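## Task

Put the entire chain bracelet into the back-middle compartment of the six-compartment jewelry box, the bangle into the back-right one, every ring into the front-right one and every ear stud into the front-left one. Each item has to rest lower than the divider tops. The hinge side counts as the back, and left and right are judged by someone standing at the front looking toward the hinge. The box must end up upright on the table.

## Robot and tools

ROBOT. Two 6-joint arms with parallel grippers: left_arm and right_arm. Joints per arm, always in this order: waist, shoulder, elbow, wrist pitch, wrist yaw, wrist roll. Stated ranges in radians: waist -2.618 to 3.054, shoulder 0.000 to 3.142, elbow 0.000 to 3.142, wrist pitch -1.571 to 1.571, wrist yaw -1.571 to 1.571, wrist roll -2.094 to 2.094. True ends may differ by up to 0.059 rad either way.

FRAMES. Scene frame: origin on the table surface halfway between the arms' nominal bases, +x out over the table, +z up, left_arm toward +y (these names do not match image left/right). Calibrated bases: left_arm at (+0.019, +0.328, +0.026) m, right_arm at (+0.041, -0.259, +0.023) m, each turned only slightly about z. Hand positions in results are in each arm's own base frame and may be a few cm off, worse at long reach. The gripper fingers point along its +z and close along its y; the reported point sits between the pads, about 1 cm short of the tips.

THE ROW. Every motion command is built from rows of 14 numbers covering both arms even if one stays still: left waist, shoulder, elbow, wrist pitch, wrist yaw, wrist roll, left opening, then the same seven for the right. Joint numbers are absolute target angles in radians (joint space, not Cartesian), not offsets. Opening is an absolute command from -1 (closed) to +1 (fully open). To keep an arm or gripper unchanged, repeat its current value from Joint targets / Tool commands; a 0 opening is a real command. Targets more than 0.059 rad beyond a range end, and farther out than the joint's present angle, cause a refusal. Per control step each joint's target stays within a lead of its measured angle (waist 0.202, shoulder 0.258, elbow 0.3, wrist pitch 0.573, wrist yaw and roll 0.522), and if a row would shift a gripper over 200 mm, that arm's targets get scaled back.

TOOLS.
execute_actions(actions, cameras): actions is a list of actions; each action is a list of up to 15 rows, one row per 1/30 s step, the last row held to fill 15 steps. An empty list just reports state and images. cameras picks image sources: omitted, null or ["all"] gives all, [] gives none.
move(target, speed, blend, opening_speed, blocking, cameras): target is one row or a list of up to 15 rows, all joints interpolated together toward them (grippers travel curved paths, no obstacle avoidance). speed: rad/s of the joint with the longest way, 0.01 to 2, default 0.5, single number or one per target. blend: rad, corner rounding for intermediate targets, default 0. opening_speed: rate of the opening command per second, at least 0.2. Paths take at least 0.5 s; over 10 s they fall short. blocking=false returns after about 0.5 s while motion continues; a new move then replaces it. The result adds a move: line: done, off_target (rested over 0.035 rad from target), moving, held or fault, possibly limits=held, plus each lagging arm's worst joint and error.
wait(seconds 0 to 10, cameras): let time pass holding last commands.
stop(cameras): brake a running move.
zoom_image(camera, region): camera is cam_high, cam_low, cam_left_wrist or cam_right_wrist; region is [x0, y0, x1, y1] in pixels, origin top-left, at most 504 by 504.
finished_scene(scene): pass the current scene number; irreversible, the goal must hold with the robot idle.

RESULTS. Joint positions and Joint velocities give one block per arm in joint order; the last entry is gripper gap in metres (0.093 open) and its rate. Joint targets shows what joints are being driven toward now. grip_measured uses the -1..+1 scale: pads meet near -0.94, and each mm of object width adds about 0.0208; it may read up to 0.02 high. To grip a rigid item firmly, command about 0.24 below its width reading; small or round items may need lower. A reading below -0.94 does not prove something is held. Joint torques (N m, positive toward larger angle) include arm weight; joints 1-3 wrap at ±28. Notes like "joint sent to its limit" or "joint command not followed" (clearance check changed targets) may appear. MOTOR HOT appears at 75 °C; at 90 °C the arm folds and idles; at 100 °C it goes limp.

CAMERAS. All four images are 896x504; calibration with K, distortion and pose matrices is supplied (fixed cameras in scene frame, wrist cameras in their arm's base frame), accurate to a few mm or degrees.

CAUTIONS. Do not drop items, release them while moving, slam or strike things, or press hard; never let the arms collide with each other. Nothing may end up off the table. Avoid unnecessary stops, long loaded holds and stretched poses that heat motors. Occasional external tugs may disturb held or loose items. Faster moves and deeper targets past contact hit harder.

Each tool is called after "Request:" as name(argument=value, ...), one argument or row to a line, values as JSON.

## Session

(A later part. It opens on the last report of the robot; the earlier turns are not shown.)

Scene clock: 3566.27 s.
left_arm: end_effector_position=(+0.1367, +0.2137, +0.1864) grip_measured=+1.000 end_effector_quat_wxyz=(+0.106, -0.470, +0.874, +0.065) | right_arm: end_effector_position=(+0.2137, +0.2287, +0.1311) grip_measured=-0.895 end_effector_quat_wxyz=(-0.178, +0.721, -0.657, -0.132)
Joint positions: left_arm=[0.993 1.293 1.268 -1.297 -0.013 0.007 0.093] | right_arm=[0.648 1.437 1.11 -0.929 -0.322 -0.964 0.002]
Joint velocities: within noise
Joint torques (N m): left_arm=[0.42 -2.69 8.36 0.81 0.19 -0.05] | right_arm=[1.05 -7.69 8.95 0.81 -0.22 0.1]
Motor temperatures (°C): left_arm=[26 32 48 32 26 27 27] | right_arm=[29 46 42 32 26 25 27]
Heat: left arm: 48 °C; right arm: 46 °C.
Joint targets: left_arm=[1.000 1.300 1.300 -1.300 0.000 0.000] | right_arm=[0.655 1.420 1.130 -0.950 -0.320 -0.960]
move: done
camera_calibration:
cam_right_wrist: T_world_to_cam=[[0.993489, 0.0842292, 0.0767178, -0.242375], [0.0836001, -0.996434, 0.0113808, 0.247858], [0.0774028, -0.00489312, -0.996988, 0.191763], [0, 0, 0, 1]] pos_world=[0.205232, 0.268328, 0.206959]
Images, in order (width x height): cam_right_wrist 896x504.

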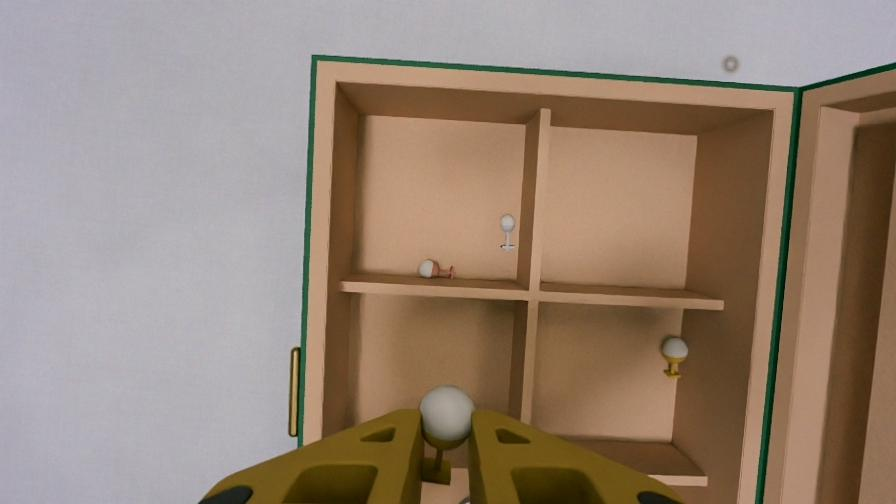

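Request:
move(
  target=[
    [1.0,1.3,1.3,-1.3,0,0,1,0.753,1.652,1.268,-0.94,-0.32,-0.862,-1],
    [1.0,1.3,1.3,-1.3,0,0,1,0.753,1.72,1.057,-0.66,-0.32,-0.862,-1],
    [1.0,1.3,1.3,-1.3,0,0,1,0.753,1.785,0.977,-0.51,-0.32,-0.862,-1],
  ],
  speed=[0.4,0.3,0.15],
  blend=[0.02,0.02,0],
  cameras=["cam_right_wrist"],
)

Request:
move(
  target=[
    [1.0,1.3,1.3,-1.3,0,0,1,0.753,1.785,0.977,-0.51,-0.32,-0.862,-0.75],
    [1.0,1.3,1.3,-1.3,0,0,1,0.753,1.72,1.057,-0.66,-0.32,-0.862,-0.75],
    [1.0,1.3,1.3,-1.3,0,0,1,0.753,1.6,1.28,-0.98,-0.32,-0.862,-0.75],
  ],
  speed=0.35,
  blend=0.02,
  opening_speed=0.4,
  cameras=["cam_right_wrist"],
)

Scene clock: 3582.63 s.
left_arm: end_effector_position=(+0.1367, +0.2137, +0.1864) grip_measured=+1.000 end_effector_quat_wxyz=(+0.106, -0.470, +0.874, +0.065) | right_arm: end_effector_position=(+0.2187, +0.2763, +0.0166) grip_measured=-0.895 end_effector_quat_wxyz=(-0.138, +0.724, -0.659, -0.151)
Joint positions: left_arm=[0.993 1.293 1.268 -1.297 -0.013 0.007 0.093] | right_arm=[0.749 1.769 0.987 -0.528 -0.323 -0.874 0.002]
Joint velocities: within noise
Joint torques (N m): left_arm=[0.4 -2.69 8.36 0.81 0.19 -0.06] | right_arm=[0.84 -6.93 5.14 1.08 -0.2 0.16]
Motor temperatures (°C): left_arm=[26 32 48 32 26 27 27] | right_arm=[29 48 42 31 27 25 28]
Heat: left arm: 48 °C; right arm: 48 °C.
Joint targets: left_arm=[1.000 1.300 1.300 -1.300 0.000 0.000] | right_arm=[0.753 1.785 0.977 -0.510 -0.320 -0.862]
move: done
camera_calibration:
cam_right_wrist: T_world_to_cam=[[0.994546, 0.104121, -0.00613604, -0.246904], [0.104279, -0.993844, 0.0374077, 0.290429], [-0.00220333, -0.0378436, -0.999281, 0.103939], [0, 0, 0, 1]] pos_world=[0.215501, 0.318283, 0.0914848]
Images, in order (width x height): cam_right_wrist 896x504.

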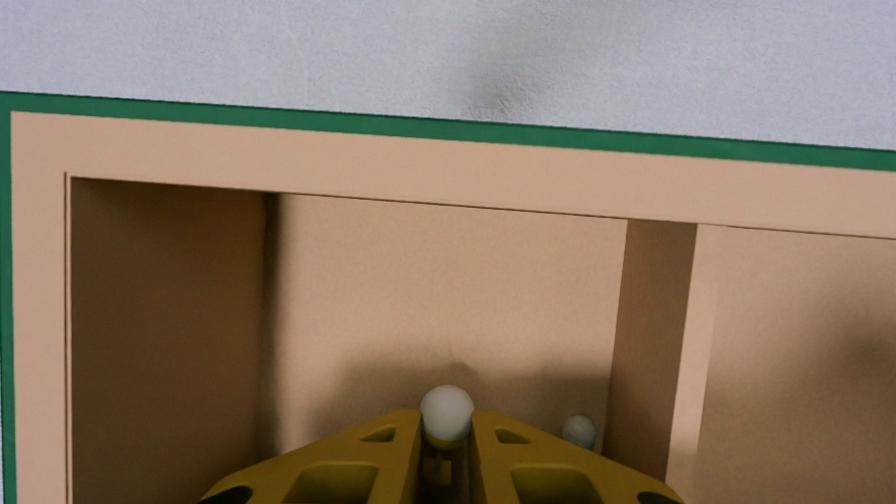

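Scene clock: 3585.53 s.
left_arm: end_effector_position=(+0.1367, +0.2137, +0.1864) grip_measured=+1.000 end_effector_quat_wxyz=(+0.106, -0.470, +0.874, +0.065) | right_arm: end_effector_position=(+0.2141, +0.2722, +0.1218) grip_measured=-0.749 end_effector_quat_wxyz=(-0.135, +0.724, -0.660, -0.152)
Joint positions: left_arm=[0.993 1.293 1.268 -1.297 -0.013 0.007 0.093] | right_arm=[0.749 1.619 1.262 -0.959 -0.324 -0.873 0.009]
Joint velocities: within noise
Joint torques (N m): left_arm=[0.4 -2.69 8.38 0.81 0.19 -0.06] | right_arm=[0.84 -9.63 8.65 0.69 -0.2 0.15]
Motor temperatures (°C): left_arm=[26 32 48 32 26 27 27] | right_arm=[29 48 42 31 27 25 28]
Heat: left arm: 48 °C; right arm: 48 °C.
Joint targets: left_arm=[1.000 1.300 1.300 -1.300 0.000 0.000] | right_arm=[0.753 1.600 1.280 -0.980 -0.320 -0.862]
move: done; blend cut to 0 rad at target 1
camera_calibration:
cam_right_wrist: T_world_to_cam=[[0.994541, 0.103688, -0.0116792, -0.240408], [0.104077, -0.993766, 0.0399566, 0.282636], [-0.00746333, -0.040954, -0.999133, 0.210901], [0, 0, 0, 1]] pos_world=[0.211254, 0.314439, 0.196617]
Images, in order (width x height): cam_right_wrist 896x504.

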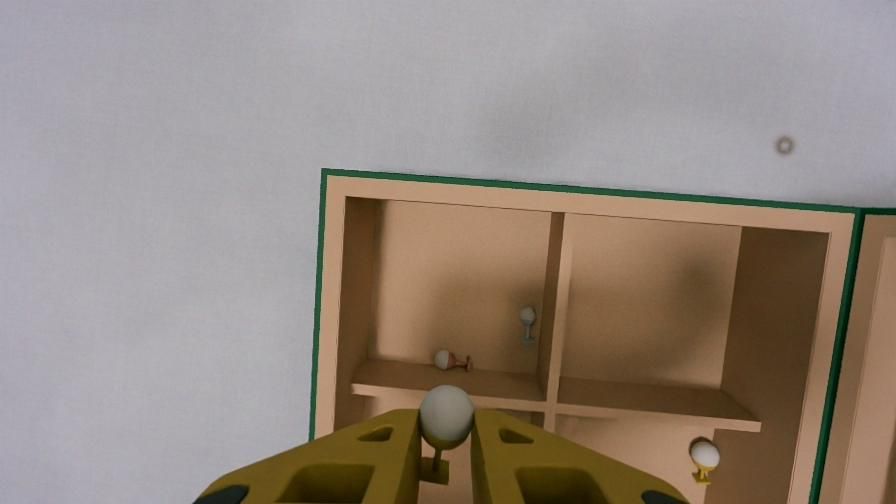

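Request:
move(
  target=[
    [1.0,1.3,1.3,-1.3,0,0,1,0.753,1.72,1.057,-0.66,-0.32,-0.862,-0.75],
    [1.0,1.3,1.3,-1.3,0,0,1,0.753,1.793,0.972,-0.505,-0.32,-0.862,-0.75],
    [1.0,1.3,1.3,-1.3,0,0,1,0.753,1.793,0.972,-0.505,-0.32,-0.862,-0.55],
    [1.0,1.3,1.3,-1.3,0,0,1,0.753,1.72,1.057,-0.66,-0.32,-0.862,-0.55],
    [1.0,1.3,1.3,-1.3,0,0,1,0.753,1.6,1.28,-0.98,-0.32,-0.862,-0.55],
  ],
  speed=[0.4,0.15,0.2,0.3,0.4],
  blend=[0.02,0,0,0.02,0],
  opening_speed=0.3,
  cameras=["cam_right_wrist"],
)

Scene clock: 3599.60 s.
left_arm: end_effector_position=(+0.1367, +0.2137, +0.1864) grip_measured=+1.000 end_effector_quat_wxyz=(+0.106, -0.470, +0.874, +0.065) | right_arm: end_effector_position=(+0.2126, +0.2738, +0.1227) grip_measured=-0.552 end_effector_quat_wxyz=(-0.136, +0.723, -0.659, -0.155)
Joint positions: left_arm=[0.993 1.293 1.268 -1.297 -0.013 0.007 0.093] | right_arm=[0.753 1.618 1.263 -0.959 -0.33 -0.869 0.019]
Joint velocities: within noise
Joint torques (N m): left_arm=[0.42 -2.7 8.38 0.81 0.19 -0.05] | right_arm=[0.51 -9.52 8.58 0.67 -0.15 0.11]
Motor temperatures (°C): left_arm=[26 32 48 32 26 27 27] | right_arm=[29 48 43 31 27 25 27]
Heat: left arm: 48 °C; right arm: 48 °C.
Joint targets: left_arm=[1.000 1.300 1.300 -1.300 0.000 0.000] | right_arm=[0.753 1.600 1.280 -0.980 -0.320 -0.862]
move: done
camera_calibration:
cam_right_wrist: T_world_to_cam=[[0.994357, 0.105072, -0.0146442, -0.239066], [0.105523, -0.993819, 0.0344632, 0.284696], [-0.0109326, -0.0358141, -0.999299, 0.211211], [0, 0, 0, 1]] pos_world=[0.209984, 0.31562, 0.197751]
Images, in order (width x height): cam_right_wrist 896x504.

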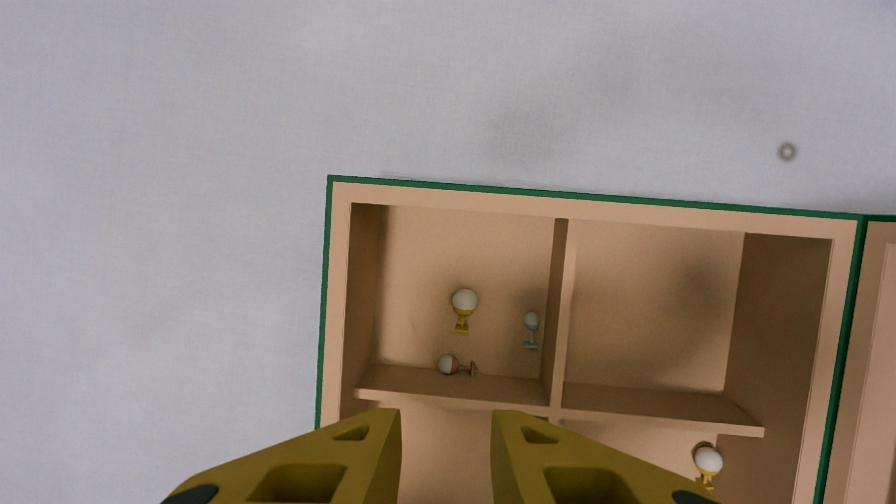

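Request:
move(
  target=[
    [1.0,1.3,1.3,-1.3,0,0,1,0.72,1.4,1.2,-0.9,0,0,-1],
    [1.0,1.3,1.3,-1.3,0,0,1,0.678,1.571,1.007,-0.509,0,0.623,-1],
  ],
  speed=[0.8,0.5],
  blend=0.1,
  cameras=["cam_right_wrist"],
)

Scene clock: 3617.17 s.
left_arm: end_effector_position=(+0.1367, +0.2137, +0.1864) grip_measured=+1.000 end_effector_quat_wxyz=(+0.106, -0.470, +0.874, +0.065) | right_arm: end_effector_position=(+0.2893, +0.2379, +0.0900) grip_measured=-0.973 end_effector_quat_wxyz=(+0.196, -0.037, +0.968, +0.153)
Joint positions: left_arm=[0.993 1.293 1.268 -1.297 -0.013 0.007 0.093] | right_arm=[0.684 1.559 1.016 -0.525 -0.008 0.61 0]
Joint velocities: within noise
Joint torques (N m): left_arm=[0.4 -2.69 8.36 0.81 0.19 -0.05] | right_arm=[-0.06 -6.32 6.3 1.58 0.13 0.12]
Motor temperatures (°C): left_arm=[26 32 48 32 26 27 27] | right_arm=[29 49 44 31 26 25 27]
Heat: left arm: 48 °C; right arm: 49 °C.
Joint targets: left_arm=[1.000 1.300 1.300 -1.300 0.000 0.000] | right_arm=[0.678 1.571 1.007 -0.509 0.000 0.623]
move: done
camera_calibration:
cam_right_wrist: T_world_to_cam=[[0.141709, -0.946852, -0.288774, 0.209495], [-0.987496, -0.155568, 0.0254961, 0.359696], [-0.069065, 0.28155, -0.957058, 0.115574], [0, 0, 0, 1]] pos_world=[0.333493, 0.221778, 0.161937]
Images, in order (width x height): cam_right_wrist 896x504.

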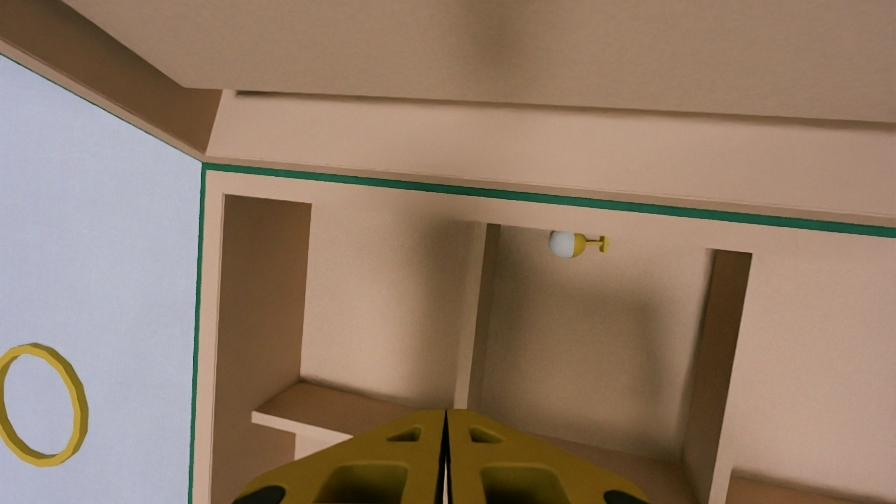

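Request:
execute_actions(
  actions=[],
  cameras=["cam_right_wrist","cam_high"],
)

Scene clock: 3653.10 s.
left_arm: end_effector_position=(+0.1367, +0.2137, +0.1864) grip_measured=+1.000 end_effector_quat_wxyz=(+0.106, -0.470, +0.874, +0.065) | right_arm: end_effector_position=(+0.2895, +0.2380, +0.0901) grip_measured=-0.973 end_effector_quat_wxyz=(+0.197, -0.036, +0.968, +0.154)
Joint positions: left_arm=[0.993 1.293 1.268 -1.297 -0.013 0.007 0.093] | right_arm=[0.684 1.559 1.016 -0.524 -0.008 0.611 0]
Joint velocities: within noise
Joint torques (N m): left_arm=[0.42 -2.69 8.38 0.8 0.19 -0.05] | right_arm=[-0.03 -6.32 6.31 1.54 0.13 0.16]
Motor temperatures (°C): left_arm=[26 32 48 32 26 27 27] | right_arm=[29 48 44 33 26 25 27]
Heat: left arm: 48 °C; right arm: 48 °C.
Joint targets: left_arm=[1.000 1.300 1.300 -1.300 0.000 0.000] | right_arm=[0.678 1.571 1.007 -0.509 0.000 0.623]
Tool commands: left_gripper/opening=+1.0 right_gripper/opening=-1.0
camera_calibration:
cam_right_wrist: T_world_to_cam=[[0.140914, -0.946662, -0.289784, 0.209929], [-0.987665, -0.154607, 0.024795, 0.359786], [-0.0682751, 0.282716, -0.956771, 0.11514], [0, 0, 0, 1]] pos_world=[0.333627, 0.221805, 0.162075]
Images, in order (width x height): cam_high 896x504, cam_right_wrist 896x504.

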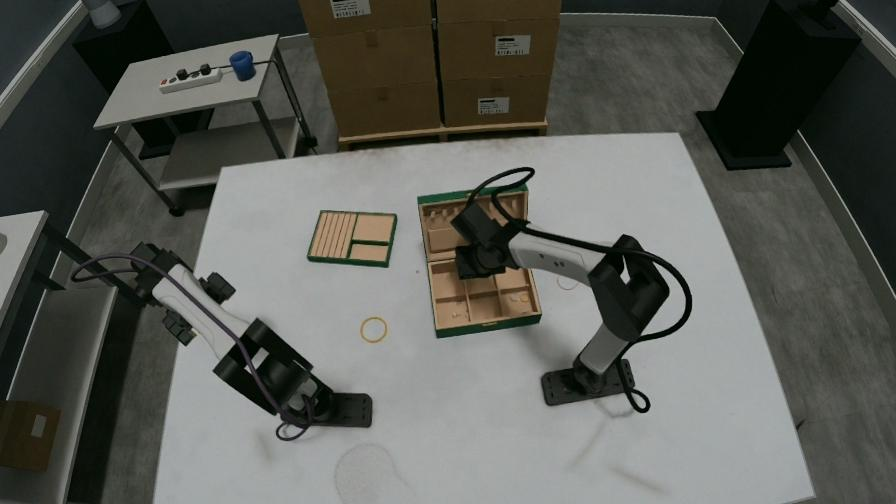

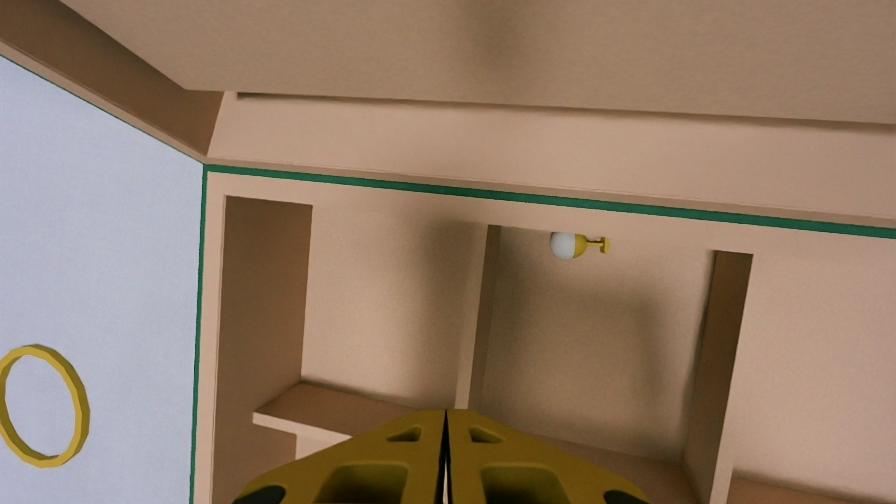

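Request:
move(
  target=[
    [1.0,1.3,1.3,-1.3,0,0,1,0.603,1.673,1.029,-0.43,0,0.535,-1],
    [1.0,1.3,1.3,-1.3,0,0,1,0.603,1.745,0.934,-0.262,0,0.535,-1],
  ],
  speed=[0.3,0.2],
  cameras=["cam_right_wrist"],
)

Scene clock: 3673.53 s.
left_arm: end_effector_position=(+0.1367, +0.2137, +0.1864) grip_measured=+1.000 end_effector_quat_wxyz=(+0.106, -0.470, +0.874, +0.065) | right_arm: end_effector_position=(+0.3262, +0.2241, +0.0317) grip_measured=-0.973 end_effector_quat_wxyz=(+0.215, -0.031, +0.967, +0.133)
Joint positions: left_arm=[0.993 1.293 1.268 -1.297 -0.013 0.007 0.093] | right_arm=[0.607 1.729 0.942 -0.273 0.011 0.539 0]
Joint velocities: within noise
Joint torques (N m): left_arm=[0.42 -2.69 8.36 0.81 0.19 -0.05] | right_arm=[0.2 -7.1 5.76 1.51 -0.06 0]
Motor temperatures (°C): left_arm=[26 32 48 32 26 27 27] | right_arm=[29 47 43 33 26 25 27]
Heat: left arm: 48 °C; right arm: 47 °C.
Joint targets: left_arm=[1.000 1.300 1.300 -1.300 0.000 0.000] | right_arm=[0.603 1.745 0.934 -0.262 0.000 0.535]
move: done
camera_calibration:
cam_right_wrist: T_world_to_cam=[[0.128014, -0.960028, -0.248914, 0.18051], [-0.991419, -0.130571, -0.00628464, 0.392184], [-0.0264674, 0.247582, -0.968505, 0.0602744], [0, 0, 0, 1]] pos_world=[0.367306, 0.209579, 0.105772]
Images, in order (width x height): cam_right_wrist 896x504.

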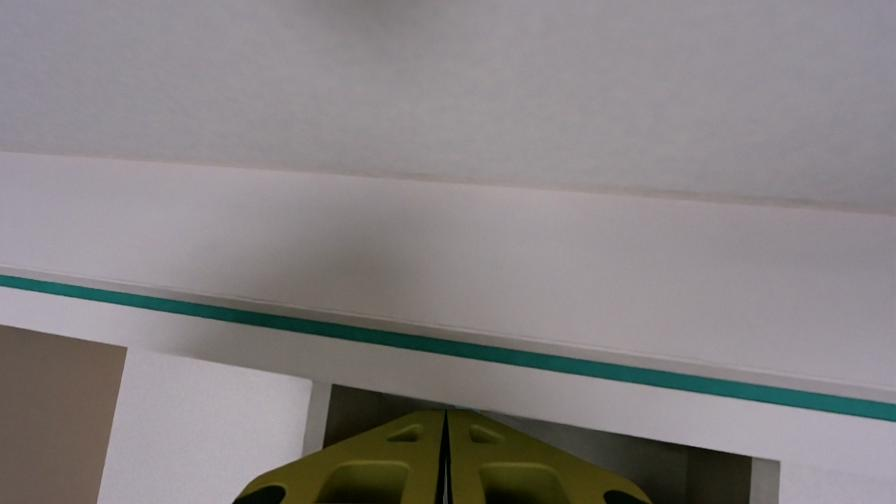

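Request:
move(
  target=[
    [1.0,1.3,1.3,-1.3,0,0,1,0.595,1.781,0.904,-0.202,0,0.528,-1],
    [1.0,1.3,1.3,-1.3,0,0,1,0.615,1.742,0.842,-0.183,0,0.548,-1],
    [1.0,1.3,1.3,-1.3,0,0,1,0.615,1.62,0.97,-0.4,0,0.548,-1],
    [1.0,1.3,1.3,-1.3,0,0,1,0.678,1.571,1.007,-0.509,0,0.623,-1],
  ],
  speed=[0.1,0.06,0.2,0.4],
  cameras=["cam_right_wrist"],
)

Scene clock: 3693.00 s.
left_arm: end_effector_position=(+0.1367, +0.2137, +0.1864) grip_measured=+1.000 end_effector_quat_wxyz=(+0.106, -0.470, +0.874, +0.065) | right_arm: end_effector_position=(+0.2918, +0.2339, +0.0745) grip_measured=-0.973 end_effector_quat_wxyz=(+0.192, -0.032, +0.970, +0.144)
Joint positions: left_arm=[0.993 1.293 1.268 -1.297 -0.013 0.007 0.093] | right_arm=[0.675 1.589 0.99 -0.487 -0.001 0.61 0]
Joint velocities: within noise
Joint torques (N m): left_arm=[0.4 -2.67 8.38 0.81 0.19 -0.05] | right_arm=[0.72 -9.31 8.62 1.12 0.07 0.14]
Motor temperatures (°C): left_arm=[26 32 48 32 26 27 27] | right_arm=[29 48 43 33 26 25 27]
Heat: left arm: 48 °C; right arm: 48 °C.
Joint targets: left_arm=[1.000 1.300 1.300 -1.300 0.000 0.000] | right_arm=[0.678 1.571 1.007 -0.509 0.000 0.623]
move: done
camera_calibration:
cam_right_wrist: T_world_to_cam=[[0.126511, -0.953187, -0.274644, 0.205786], [-0.989092, -0.14227, 0.0381527, 0.358366], [-0.0754402, 0.266822, -0.960789, 0.107597], [0, 0, 0, 1]] pos_world=[0.336539, 0.218428, 0.146223]
Images, in order (width x height): cam_right_wrist 896x504.

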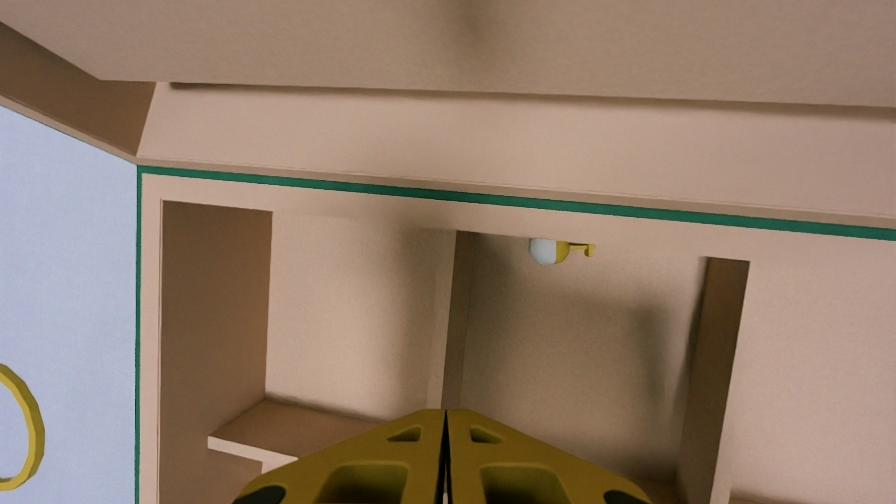

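Request:
move(
  target=[
    [1.0,1.3,1.3,-1.3,0,0,1,0.6,1.745,0.934,-0.262,0,0.533,-1],
    [1.0,1.3,1.3,-1.3,0,0,1,0.6,1.79,0.912,-0.202,0,0.533,-1],
  ],
  speed=[0.25,0.1],
  cameras=["cam_right_wrist"],
)

Scene clock: 3703.30 s.
left_arm: end_effector_position=(+0.1367, +0.2137, +0.1864) grip_measured=+1.000 end_effector_quat_wxyz=(+0.106, -0.470, +0.874, +0.065) | right_arm: end_effector_position=(+0.3272, +0.2247, +0.0211) grip_measured=-0.973 end_effector_quat_wxyz=(+0.215, -0.031, +0.967, +0.133)
Joint positions: left_arm=[0.993 1.293 1.268 -1.297 -0.013 0.007 0.093] | right_arm=[0.606 1.757 0.927 -0.23 0.01 0.538 0]
Joint velocities: within noise
Joint torques (N m): left_arm=[0.4 -2.69 8.36 0.81 0.19 -0.06] | right_arm=[-0.03 -5.56 5.03 1.69 -0.04 -0.02]
Motor temperatures (°C): left_arm=[26 32 48 32 26 27 27] | right_arm=[29 49 43 33 26 25 27]
Heat: left arm: 48 °C; right arm: 49 °C.
Joint targets: left_arm=[1.000 1.300 1.300 -1.300 0.000 0.000] | right_arm=[0.600 1.790 0.912 -0.202 0.000 0.533]
move: done
camera_calibration:
cam_right_wrist: T_world_to_cam=[[0.127998, -0.959862, -0.249561, 0.178334], [-0.991385, -0.130881, -0.00507924, 0.393217], [-0.0277875, 0.248062, -0.968346, 0.0502012], [0, 0, 0, 1]] pos_world=[0.368398, 0.210188, 0.0951146]
Images, in order (width x height): cam_right_wrist 896x504.

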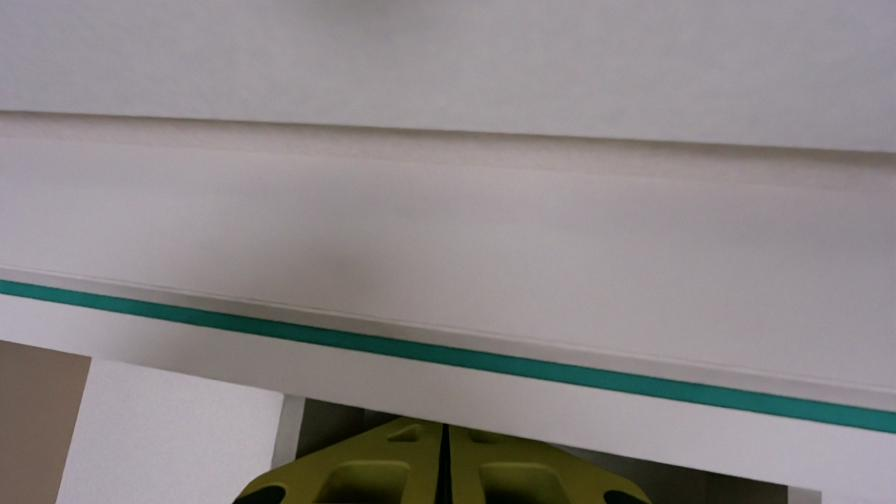

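Request:
move(
  target=[
    [1.0,1.3,1.3,-1.3,0,0,1,0.6,1.66,0.99,-0.38,0,0.533,-1],
    [1.0,1.3,1.3,-1.3,0,0,1,0.591,1.6,1.0,-0.45,0,0.525,-0.42],
  ],
  speed=[0.25,0.3],
  cameras=["cam_right_wrist"],
)

Request:
move(
  target=[
    [1.0,1.3,1.3,-1.3,0,0,1,0.591,1.707,0.935,-0.3,0,0.525,-0.42],
  ],
  speed=0.2,
  cameras=["cam_right_wrist"],
)

Scene clock: 3733.83 s.
left_arm: end_effector_position=(+0.1367, +0.2137, +0.1864) grip_measured=+1.000 end_effector_quat_wxyz=(+0.106, -0.470, +0.874, +0.065) | right_arm: end_effector_position=(+0.3162, +0.2149, +0.0669) grip_measured=-0.422 end_effector_quat_wxyz=(+0.210, -0.029, +0.968, +0.133)
Joint positions: left_arm=[0.993 1.293 1.268 -1.297 -0.013 0.007 0.093] | right_arm=[0.597 1.62 0.981 -0.429 0.001 0.537 0.025]
Joint velocities: within noise
Joint torques (N m): left_arm=[0.4 -2.69 8.36 0.81 0.19 -0.05] | right_arm=[-0.06 -9.74 8.75 1.16 0.05 -0.08]
Motor temperatures (°C): left_arm=[26 32 48 32 26 27 27] | right_arm=[29 47 42 34 26 25 27]
Heat: left arm: 48 °C; right arm: 47 °C.
Joint targets: left_arm=[1.000 1.300 1.300 -1.300 0.000 0.000] | right_arm=[0.591 1.600 1.000 -0.450 0.000 0.525]
move: done
camera_calibration:
cam_right_wrist: T_world_to_cam=[[0.122827, -0.95981, -0.252345, 0.183635], [-0.99175, -0.128106, 0.00453299, 0.380099], [-0.0366778, 0.249707, -0.967627, 0.0991192], [0, 0, 0, 1]] pos_world=[0.358043, 0.200197, 0.140527]
Images, in order (width x height): cam_right_wrist 896x504.

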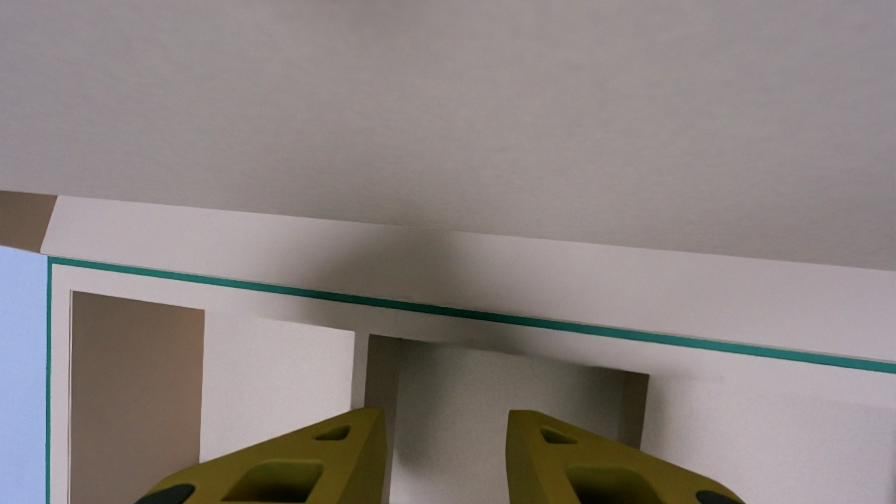

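Scene clock: 3734.87 s.
left_arm: end_effector_position=(+0.1367, +0.2137, +0.1864) grip_measured=+1.000 end_effector_quat_wxyz=(+0.106, -0.470, +0.874, +0.065) | right_arm: end_effector_position=(+0.3262, +0.2199, +0.0520) grip_measured=-0.422 end_effector_quat_wxyz=(+0.224, -0.030, +0.964, +0.137)
Joint positions: left_arm=[0.993 1.293 1.268 -1.297 -0.013 0.007 0.093] | right_arm=[0.597 1.67 0.956 -0.325 0.01 0.533 0.025]
Joint velocities: within noise
Joint torques (N m): left_arm=[0.42 -2.69 8.38 0.81 0.19 -0.05] | right_arm=[-0.08 -4.74 4.88 1.7 -0.03 -0.05]
Motor temperatures (°C): left_arm=[26 32 48 32 26 27 27] | right_arm=[29 47 42 34 26 25 27]
Heat: left arm: 48 °C; right arm: 47 °C.
Joint targets: left_arm=[1.000 1.300 1.300 -1.300 0.000 0.000] | right_arm=[0.591 1.707 0.935 -0.300 0.000 0.525]
move: off_target (right_arm); right_arm: the shoulder is farthest, 0.037 rad from its target
camera_calibration:
cam_right_wrist: T_world_to_cam=[[0.128578, -0.958054, -0.256125, 0.181329], [-0.991661, -0.126498, -0.0246501, 0.39187], [-0.00878319, 0.257159, -0.966329, 0.0730261], [0, 0, 0, 1]] pos_world=[0.365928, 0.204515, 0.12667]
Images, in order (width x height): cam_right_wrist 896x504.

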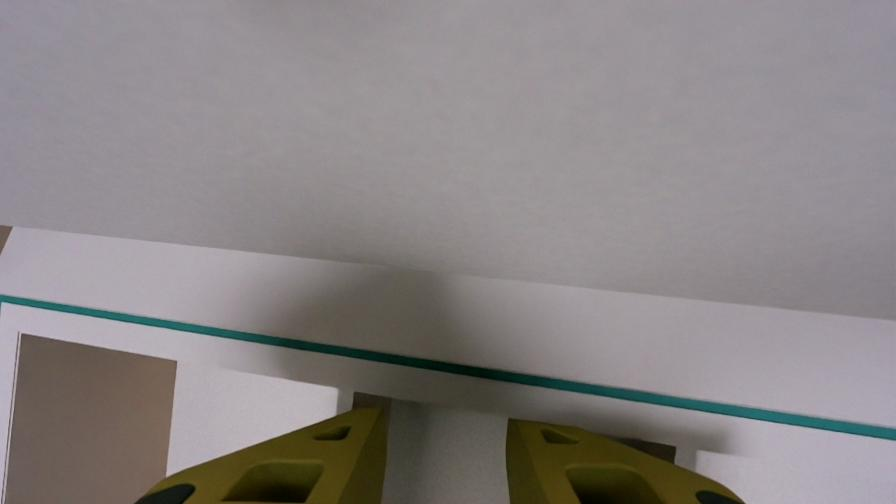

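Request:
move(
  target=[
    [1.0,1.3,1.3,-1.3,0,0,1,0.591,1.6,1.0,-0.45,0,0.525,-0.46],
    [1.0,1.3,1.3,-1.3,0,0,1,0.576,1.6,0.99,-0.43,0,0.51,-0.46],
    [1.0,1.3,1.3,-1.3,0,0,1,0.576,1.693,0.919,-0.3,0,0.51,-0.46],
  ],
  speed=0.25,
  cameras=["cam_right_wrist"],
)

Scene clock: 3749.27 s.
left_arm: end_effector_position=(+0.1367, +0.2137, +0.1864) grip_measured=+1.000 end_effector_quat_wxyz=(+0.106, -0.470, +0.874, +0.065) | right_arm: end_effector_position=(+0.3267, +0.2133, +0.0515) grip_measured=-0.457 end_effector_quat_wxyz=(+0.227, -0.031, +0.964, +0.133)
Joint positions: left_arm=[0.993 1.293 1.268 -1.297 -0.013 0.007 0.093] | right_arm=[0.582 1.659 0.94 -0.32 0.01 0.517 0.023]
Joint velocities: within noise
Joint torques (N m): left_arm=[0.42 -2.69 8.36 0.81 0.19 -0.05] | right_arm=[-0.1 -4.82 4.79 1.64 -0.04 -0.03]
Motor temperatures (°C): left_arm=[26 32 48 32 26 27 27] | right_arm=[29 46 42 35 26 25 27]
Heat: left arm: 48 °C; right arm: 46 °C.
Joint targets: left_arm=[1.000 1.300 1.300 -1.300 0.000 0.000] | right_arm=[0.576 1.693 0.919 -0.300 0.000 0.510]
move: done
camera_calibration:
cam_right_wrist: T_world_to_cam=[[0.129725, -0.959663, -0.249436, 0.174422], [-0.991544, -0.12645, -0.0291803, 0.391684], [-0.00353798, 0.251112, -0.967952, 0.0738902], [0, 0, 0, 1]] pos_world=[0.366006, 0.19836, 0.126459]
Images, in order (width x height): cam_right_wrist 896x504.

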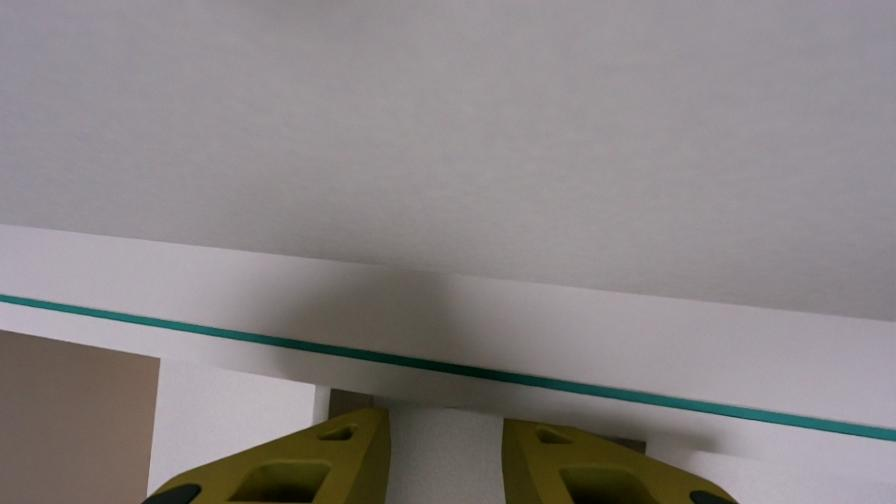

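Request:
move(
  target=[
    [1.0,1.3,1.3,-1.3,0,0,1,0.576,1.6,0.99,-0.43,0,0.51,-0.46],
    [1.0,1.3,1.3,-1.3,0,0,1,0.578,1.59,0.98,-0.44,0,0.61,-0.46],
    [1.0,1.3,1.3,-1.3,0,0,1,0.578,1.69,0.91,-0.31,0,0.61,-0.46],
  ],
  speed=0.25,
  cameras=["cam_right_wrist"],
)

Scene clock: 3765.63 s.
left_arm: end_effector_position=(+0.1367, +0.2137, +0.1864) grip_measured=+1.000 end_effector_quat_wxyz=(+0.106, -0.470, +0.874, +0.065) | right_arm: end_effector_position=(+0.3273, +0.2121, +0.0531) grip_measured=-0.457 end_effector_quat_wxyz=(+0.226, +0.009, +0.964, +0.141)
Joint positions: left_arm=[0.993 1.293 1.268 -1.297 -0.013 0.007 0.093] | right_arm=[0.582 1.651 0.935 -0.315 0.017 0.596 0.023]
Joint velocities: within noise
Joint torques (N m): left_arm=[0.42 -2.69 8.36 0.81 0.19 -0.05] | right_arm=[0.09 -4.38 4.44 1.5 -0.1 0.18]
Motor temperatures (°C): left_arm=[26 32 48 32 26 27 27] | right_arm=[29 45 41 34 26 25 27]
Heat: left arm: 48 °C; right arm: 45 °C.
Joint targets: left_arm=[1.000 1.300 1.300 -1.300 0.000 0.000] | right_arm=[0.578 1.690 0.910 -0.310 0.000 0.610]
move: off_target (right_arm); right_arm: the shoulder is farthest, 0.039 rad from its target
camera_calibration:
cam_right_wrist: T_world_to_cam=[[0.0577801, -0.957686, -0.281957, 0.198491], [-0.99832, -0.0541807, -0.0205522, 0.3786], [0.00440597, 0.28267, -0.959207, 0.065958], [0, 0, 0, 1]] pos_world=[0.366204, 0.19196, 0.127014]
Images, in order (width x height): cam_right_wrist 896x504.

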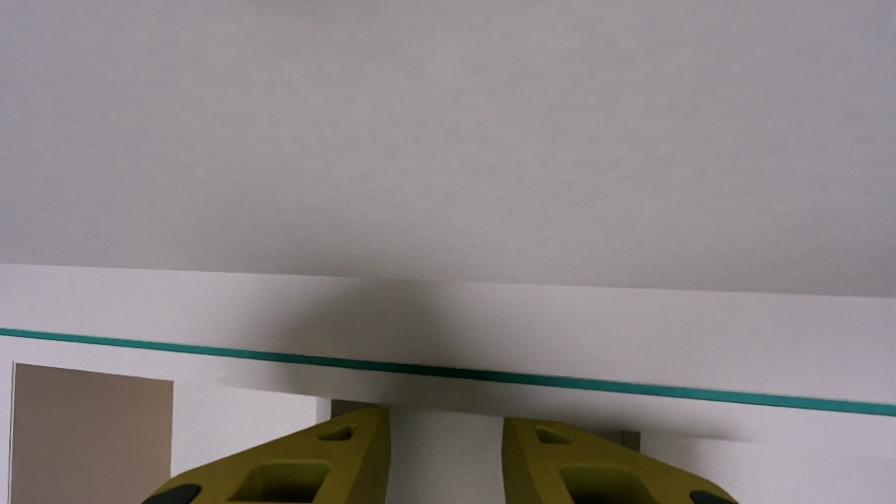

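Request:
move(
  target=[
    [1.0,1.3,1.3,-1.3,0,0,1,0.578,1.59,0.98,-0.44,0,0.61,-0.46],
    [1.0,1.3,1.3,-1.3,0,0,1,0.59,1.626,0.935,-0.382,0,0.61,-0.46],
    [1.0,1.3,1.3,-1.3,0,0,1,0.59,1.685,0.864,-0.252,0,0.61,-0.46],
  ],
  speed=0.25,
  cameras=["cam_right_wrist"],
)

Scene clock: 3784.07 s.
left_arm: end_effector_position=(+0.1367, +0.2137, +0.1864) grip_measured=+1.000 end_effector_quat_wxyz=(+0.106, -0.470, +0.874, +0.065) | right_arm: end_effector_position=(+0.3283, +0.2123, +0.0504) grip_measured=-0.457 end_effector_quat_wxyz=(+0.243, +0.010, +0.959, +0.149)
Joint positions: left_arm=[0.993 1.293 1.268 -1.297 -0.013 0.007 0.093] | right_arm=[0.585 1.642 0.891 -0.243 0.025 0.597 0.023]
Joint velocities: within noise
Joint torques (N m): left_arm=[0.4 -2.7 8.38 0.81 0.19 -0.06] | right_arm=[0.95 -3.78 4.23 1.44 -0.18 0.16]
Motor temperatures (°C): left_arm=[26 32 48 32 26 27 27] | right_arm=[29 45 41 34 26 25 27]
Heat: left arm: 48 °C; right arm: 45 °C.
Joint targets: left_arm=[1.000 1.300 1.300 -1.300 0.000 0.000] | right_arm=[0.590 1.685 0.864 -0.252 0.000 0.610]
move: off_target (right_arm); right_arm: the shoulder is farthest, 0.043 rad from its target
camera_calibration:
cam_right_wrist: T_world_to_cam=[[0.064441, -0.953255, -0.295216, 0.195389], [-0.997192, -0.0502056, -0.055557, 0.380085], [0.0381385, 0.297968, -0.953814, 0.0487297], [0, 0, 0, 1]] pos_world=[0.364569, 0.190818, 0.125278]
Images, in order (width x height): cam_right_wrist 896x504.

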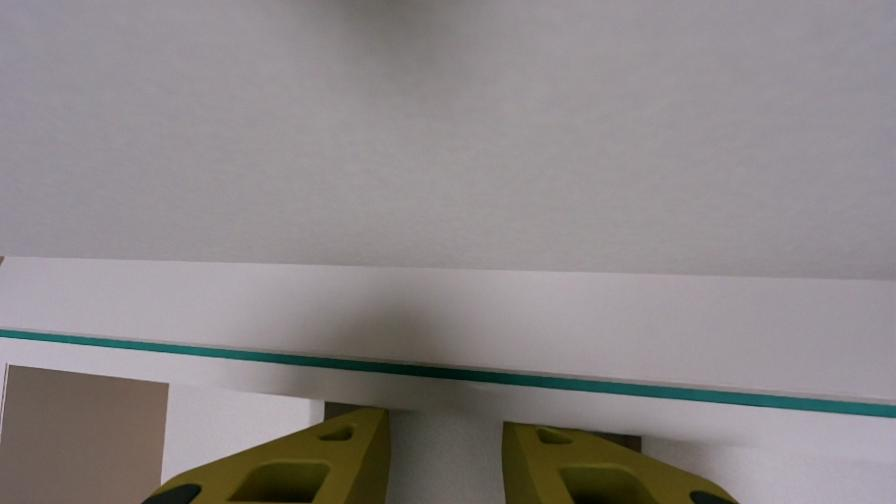

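Request:
move(
  target=[
    [1.0,1.3,1.3,-1.3,0,0,1,0.59,1.55,1.0,-0.5,0,0.61,-0.46],
  ],
  speed=0.25,
  cameras=["cam_right_wrist"],
)

Scene clock: 3792.27 s.
left_arm: end_effector_position=(+0.1367, +0.2137, +0.1864) grip_measured=+1.000 end_effector_quat_wxyz=(+0.106, -0.470, +0.874, +0.065) | right_arm: end_effector_position=(+0.3127, +0.2053, +0.0793) grip_measured=-0.457 end_effector_quat_wxyz=(+0.210, +0.007, +0.968, +0.136)
Joint positions: left_arm=[0.993 1.293 1.268 -1.297 -0.013 0.007 0.093] | right_arm=[0.585 1.569 0.981 -0.478 0.009 0.598 0.023]
Joint velocities: within noise
Joint torques (N m): left_arm=[0.4 -2.69 8.36 0.81 0.19 -0.05] | right_arm=[0.91 -9.33 8.84 1.16 -0.04 0.16]
Motor temperatures (°C): left_arm=[26 32 48 32 26 27 27] | right_arm=[29 44 40 34 26 25 27]
Heat: left arm: 48 °C; right arm: 44 °C.
Joint targets: left_arm=[1.000 1.300 1.300 -1.300 0.000 0.000] | right_arm=[0.590 1.550 1.000 -0.500 0.000 0.610]
move: done
camera_calibration:
cam_right_wrist: T_world_to_cam=[[0.0530228, -0.960853, -0.271937, 0.201544], [-0.998173, -0.0588995, 0.0134879, 0.362388], [-0.0289769, 0.270725, -0.962221, 0.106259], [0, 0, 0, 1]] pos_world=[0.354119, 0.186232, 0.152164]
Images, in order (width x height): cam_right_wrist 896x504.

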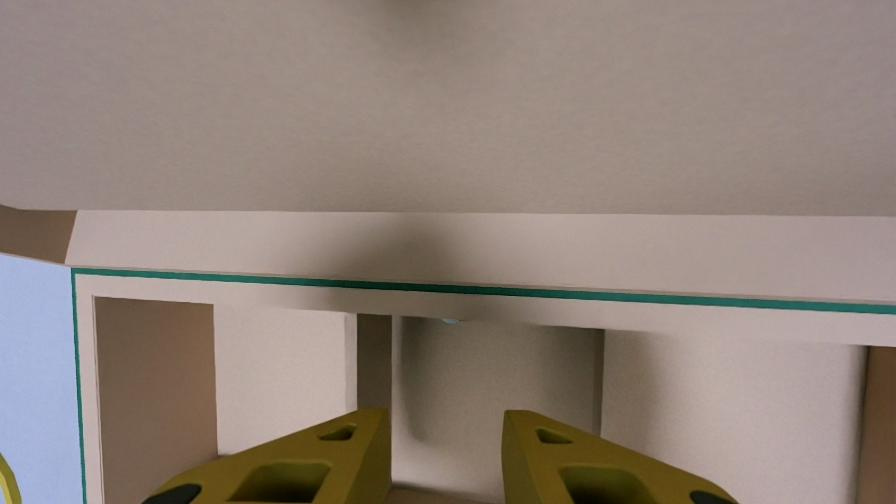

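Request:
move(
  target=[
    [1.0,1.3,1.3,-1.3,0,0,1,0.588,1.652,0.874,-0.295,0,0.61,-0.46],
    [1.0,1.3,1.3,-1.3,0,0,1,0.588,1.71,0.82,-0.184,0,0.61,-0.46],
  ],
  speed=0.25,
  cameras=["cam_right_wrist"],
)

Scene clock: 3801.30 s.
left_arm: end_effector_position=(+0.1367, +0.2137, +0.1864) grip_measured=+1.000 end_effector_quat_wxyz=(+0.106, -0.470, +0.874, +0.065) | right_arm: end_effector_position=(+0.3235, +0.2170, +0.0305) grip_measured=-0.458 end_effector_quat_wxyz=(+0.236, +0.005, +0.959, +0.159)
Joint positions: left_arm=[0.993 1.293 1.268 -1.297 -0.013 0.007 0.093] | right_arm=[0.591 1.681 0.842 -0.155 0.001 0.601 0.023]
Joint velocities: within noise
Joint torques (N m): left_arm=[0.4 -2.69 8.36 0.81 0.19 -0.05] | right_arm=[0.18 -5.24 4.45 1.21 0.04 0.12]
Motor temperatures (°C): left_arm=[26 32 48 32 26 27 27] | right_arm=[29 45 41 34 26 25 27]
Heat: left arm: 48 °C; right arm: 45 °C.
Joint targets: left_arm=[1.000 1.300 1.300 -1.300 0.000 0.000] | right_arm=[0.588 1.710 0.820 -0.184 0.000 0.610]
move: done
camera_calibration:
cam_right_wrist: T_world_to_cam=[[0.0761358, -0.946562, -0.313406, 0.189608], [-0.996862, -0.0654349, -0.0445389, 0.377367], [0.0216511, 0.315814, -0.948574, 0.0298696], [0, 0, 0, 1]] pos_world=[0.3611, 0.194736, 0.104565]
Images, in order (width x height): cam_right_wrist 896x504.

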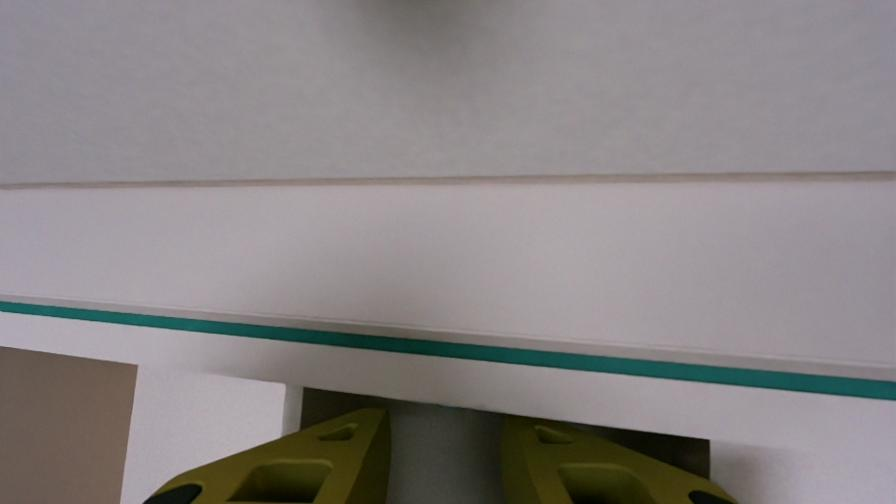

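Request:
move(
  target=[
    [1.0,1.3,1.3,-1.3,0,0,1,0.588,1.64,0.9,-0.31,0,0.61,-0.46],
    [1.0,1.3,1.3,-1.3,0,0,1,0.573,1.64,0.895,-0.31,0,0.6,-0.42],
    [1.0,1.3,1.3,-1.3,0,0,1,0.573,1.705,0.82,-0.184,0,0.6,-0.42],
  ],
  speed=0.25,
  cameras=["cam_right_wrist"],
)

Scene clock: 3818.43 s.
left_arm: end_effector_position=(+0.1367, +0.2137, +0.1864) grip_measured=+1.000 end_effector_quat_wxyz=(+0.106, -0.470, +0.874, +0.065) | right_arm: end_effector_position=(+0.3175, +0.2150, +0.0268) grip_measured=-0.423 end_effector_quat_wxyz=(+0.222, +0.004, +0.962, +0.158)
Joint positions: left_arm=[0.993 1.293 1.268 -1.297 -0.013 0.007 0.093] | right_arm=[0.59 1.679 0.837 -0.178 -0.013 0.602 0.025]
Joint velocities: within noise
Joint torques (N m): left_arm=[0.42 -2.7 8.36 0.81 0.19 -0.05] | right_arm=[-0.96 -5.44 4.86 1.4 0.17 0.01]
Motor temperatures (°C): left_arm=[26 32 48 32 26 27 27] | right_arm=[29 45 41 34 26 25 27]
Heat: left arm: 48 °C; right arm: 45 °C.
Joint targets: left_arm=[1.000 1.300 1.300 -1.300 0.000 0.000] | right_arm=[0.573 1.705 0.820 -0.184 0.000 0.600]
move: done
camera_calibration:
cam_right_wrist: T_world_to_cam=[[0.072655, -0.947535, -0.311287, 0.18827], [-0.997336, -0.0710502, -0.0165087, 0.371614], [-0.00647445, 0.311657, -0.950173, 0.036977], [0, 0, 0, 1]] pos_world=[0.357184, 0.193271, 0.0998752]
Images, in order (width x height): cam_right_wrist 896x504.

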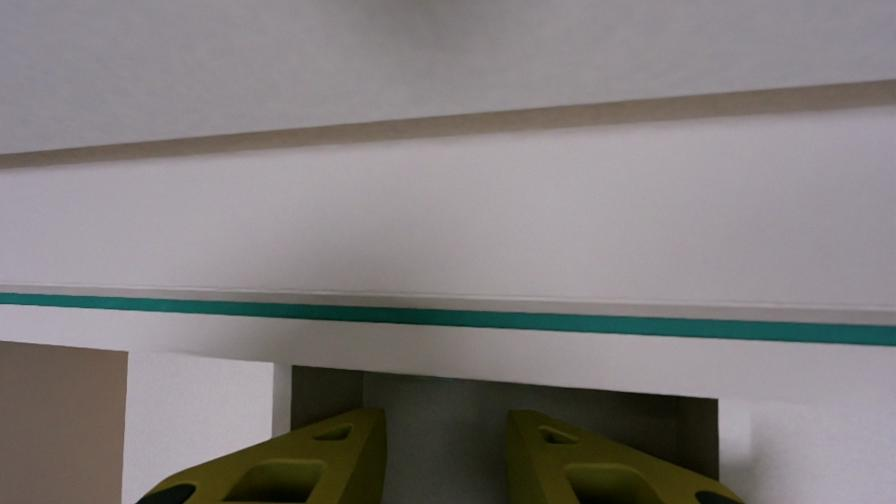

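Request:
move(
  target=[
    [1.0,1.3,1.3,-1.3,0,0,1,0.59,1.64,0.9,-0.31,0,0.61,-0.42],
    [1.0,1.3,1.3,-1.3,0,0,1,0.678,1.53,1.007,-0.509,0,0.623,-0.42],
  ],
  speed=0.3,
  cameras=["cam_right_wrist"],
)

Scene clock: 3828.23 s.
left_arm: end_effector_position=(+0.1367, +0.2137, +0.1864) grip_measured=+1.000 end_effector_quat_wxyz=(+0.106, -0.470, +0.874, +0.065) | right_arm: end_effector_position=(+0.2920, +0.2347, +0.0877) grip_measured=-0.422 end_effector_quat_wxyz=(+0.204, -0.031, +0.966, +0.158)
Joint positions: left_arm=[0.993 1.293 1.268 -1.297 -0.013 0.007 0.093] | right_arm=[0.673 1.549 0.988 -0.487 -0.008 0.611 0.025]
Joint velocities: within noise
Joint torques (N m): left_arm=[0.42 -2.69 8.36 0.81 0.19 -0.05] | right_arm=[0.91 -9.2 8.96 1.17 0.13 0.16]
Motor temperatures (°C): left_arm=[26 32 48 32 26 27 27] | right_arm=[29 45 41 34 26 25 27]
Heat: left arm: 48 °C; right arm: 45 °C.
Joint targets: left_arm=[1.000 1.300 1.300 -1.300 0.000 0.000] | right_arm=[0.678 1.530 1.007 -0.509 0.000 0.623]
move: done
camera_calibration:
cam_right_wrist: T_world_to_cam=[[0.134904, -0.944873, -0.298354, 0.207821], [-0.989507, -0.144188, 0.00921977, 0.361235], [-0.0517306, 0.29398, -0.954411, 0.106277], [0, 0, 0, 1]] pos_world=[0.334906, 0.217207, 0.160106]
Images, in order (width x height): cam_right_wrist 896x504.

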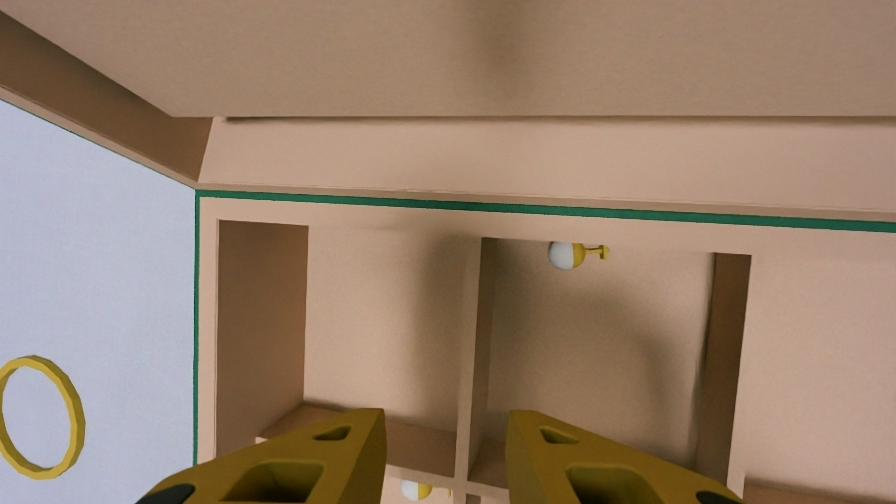

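Request:
move(
  target=[
    [1.0,1.3,1.3,-1.3,0,0,1,0.668,1.679,0.992,-0.386,0,0.685,-0.44],
    [1.0,1.3,1.3,-1.3,0,0,1,0.668,1.76,0.896,-0.204,0,0.685,-0.44],
  ],
  speed=[0.3,0.2],
  cameras=["cam_right_wrist"],
)

Scene clock: 3853.67 s.
left_arm: end_effector_position=(+0.1367, +0.2137, +0.1864) grip_measured=+1.000 end_effector_quat_wxyz=(+0.106, -0.470, +0.874, +0.065) | right_arm: end_effector_position=(+0.3049, +0.2442, +0.0204) grip_measured=-0.437 end_effector_quat_wxyz=(+0.194, +0.000, +0.968, +0.158)
Joint positions: left_arm=[0.993 1.293 1.268 -1.297 -0.013 0.007 0.093] | right_arm=[0.673 1.74 0.905 -0.231 -0.005 0.675 0.024]
Joint velocities: within noise
Joint torques (N m): left_arm=[0.42 -2.69 8.36 0.81 0.19 -0.05] | right_arm=[0.05 -6.54 5.44 1.66 0.11 0.12]
Motor temperatures (°C): left_arm=[26 32 48 32 26 27 27] | right_arm=[29 49 44 34 26 25 27]
Heat: left arm: 48 °C; right arm: 49 °C.
Joint targets: left_arm=[1.000 1.300 1.300 -1.300 0.000 0.000] | right_arm=[0.668 1.760 0.896 -0.204 0.000 0.685]
move: done
camera_calibration:
cam_right_wrist: T_world_to_cam=[[0.0712081, -0.947353, -0.312174, 0.215329], [-0.995379, -0.087704, 0.0391048, 0.363402], [-0.064425, 0.307947, -0.94922, 0.0402104], [0, 0, 0, 1]] pos_world=[0.34898, 0.223482, 0.0911779]
Images, in order (width x height): cam_right_wrist 896x504.

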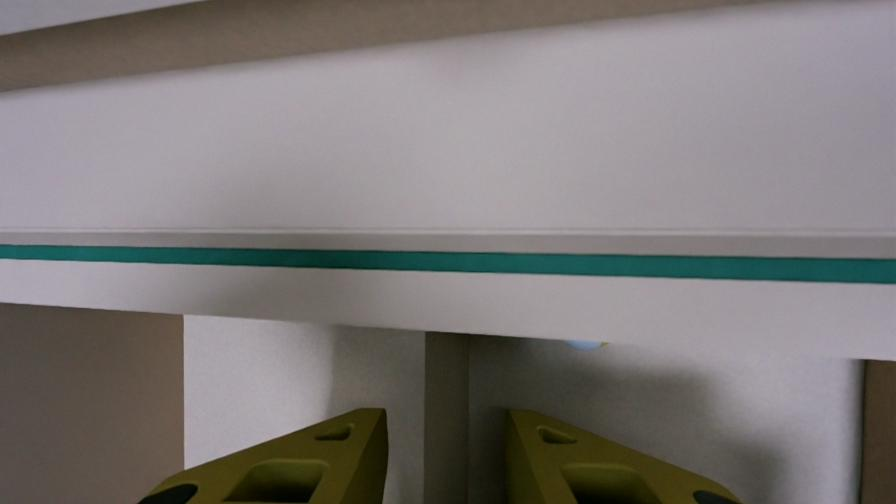

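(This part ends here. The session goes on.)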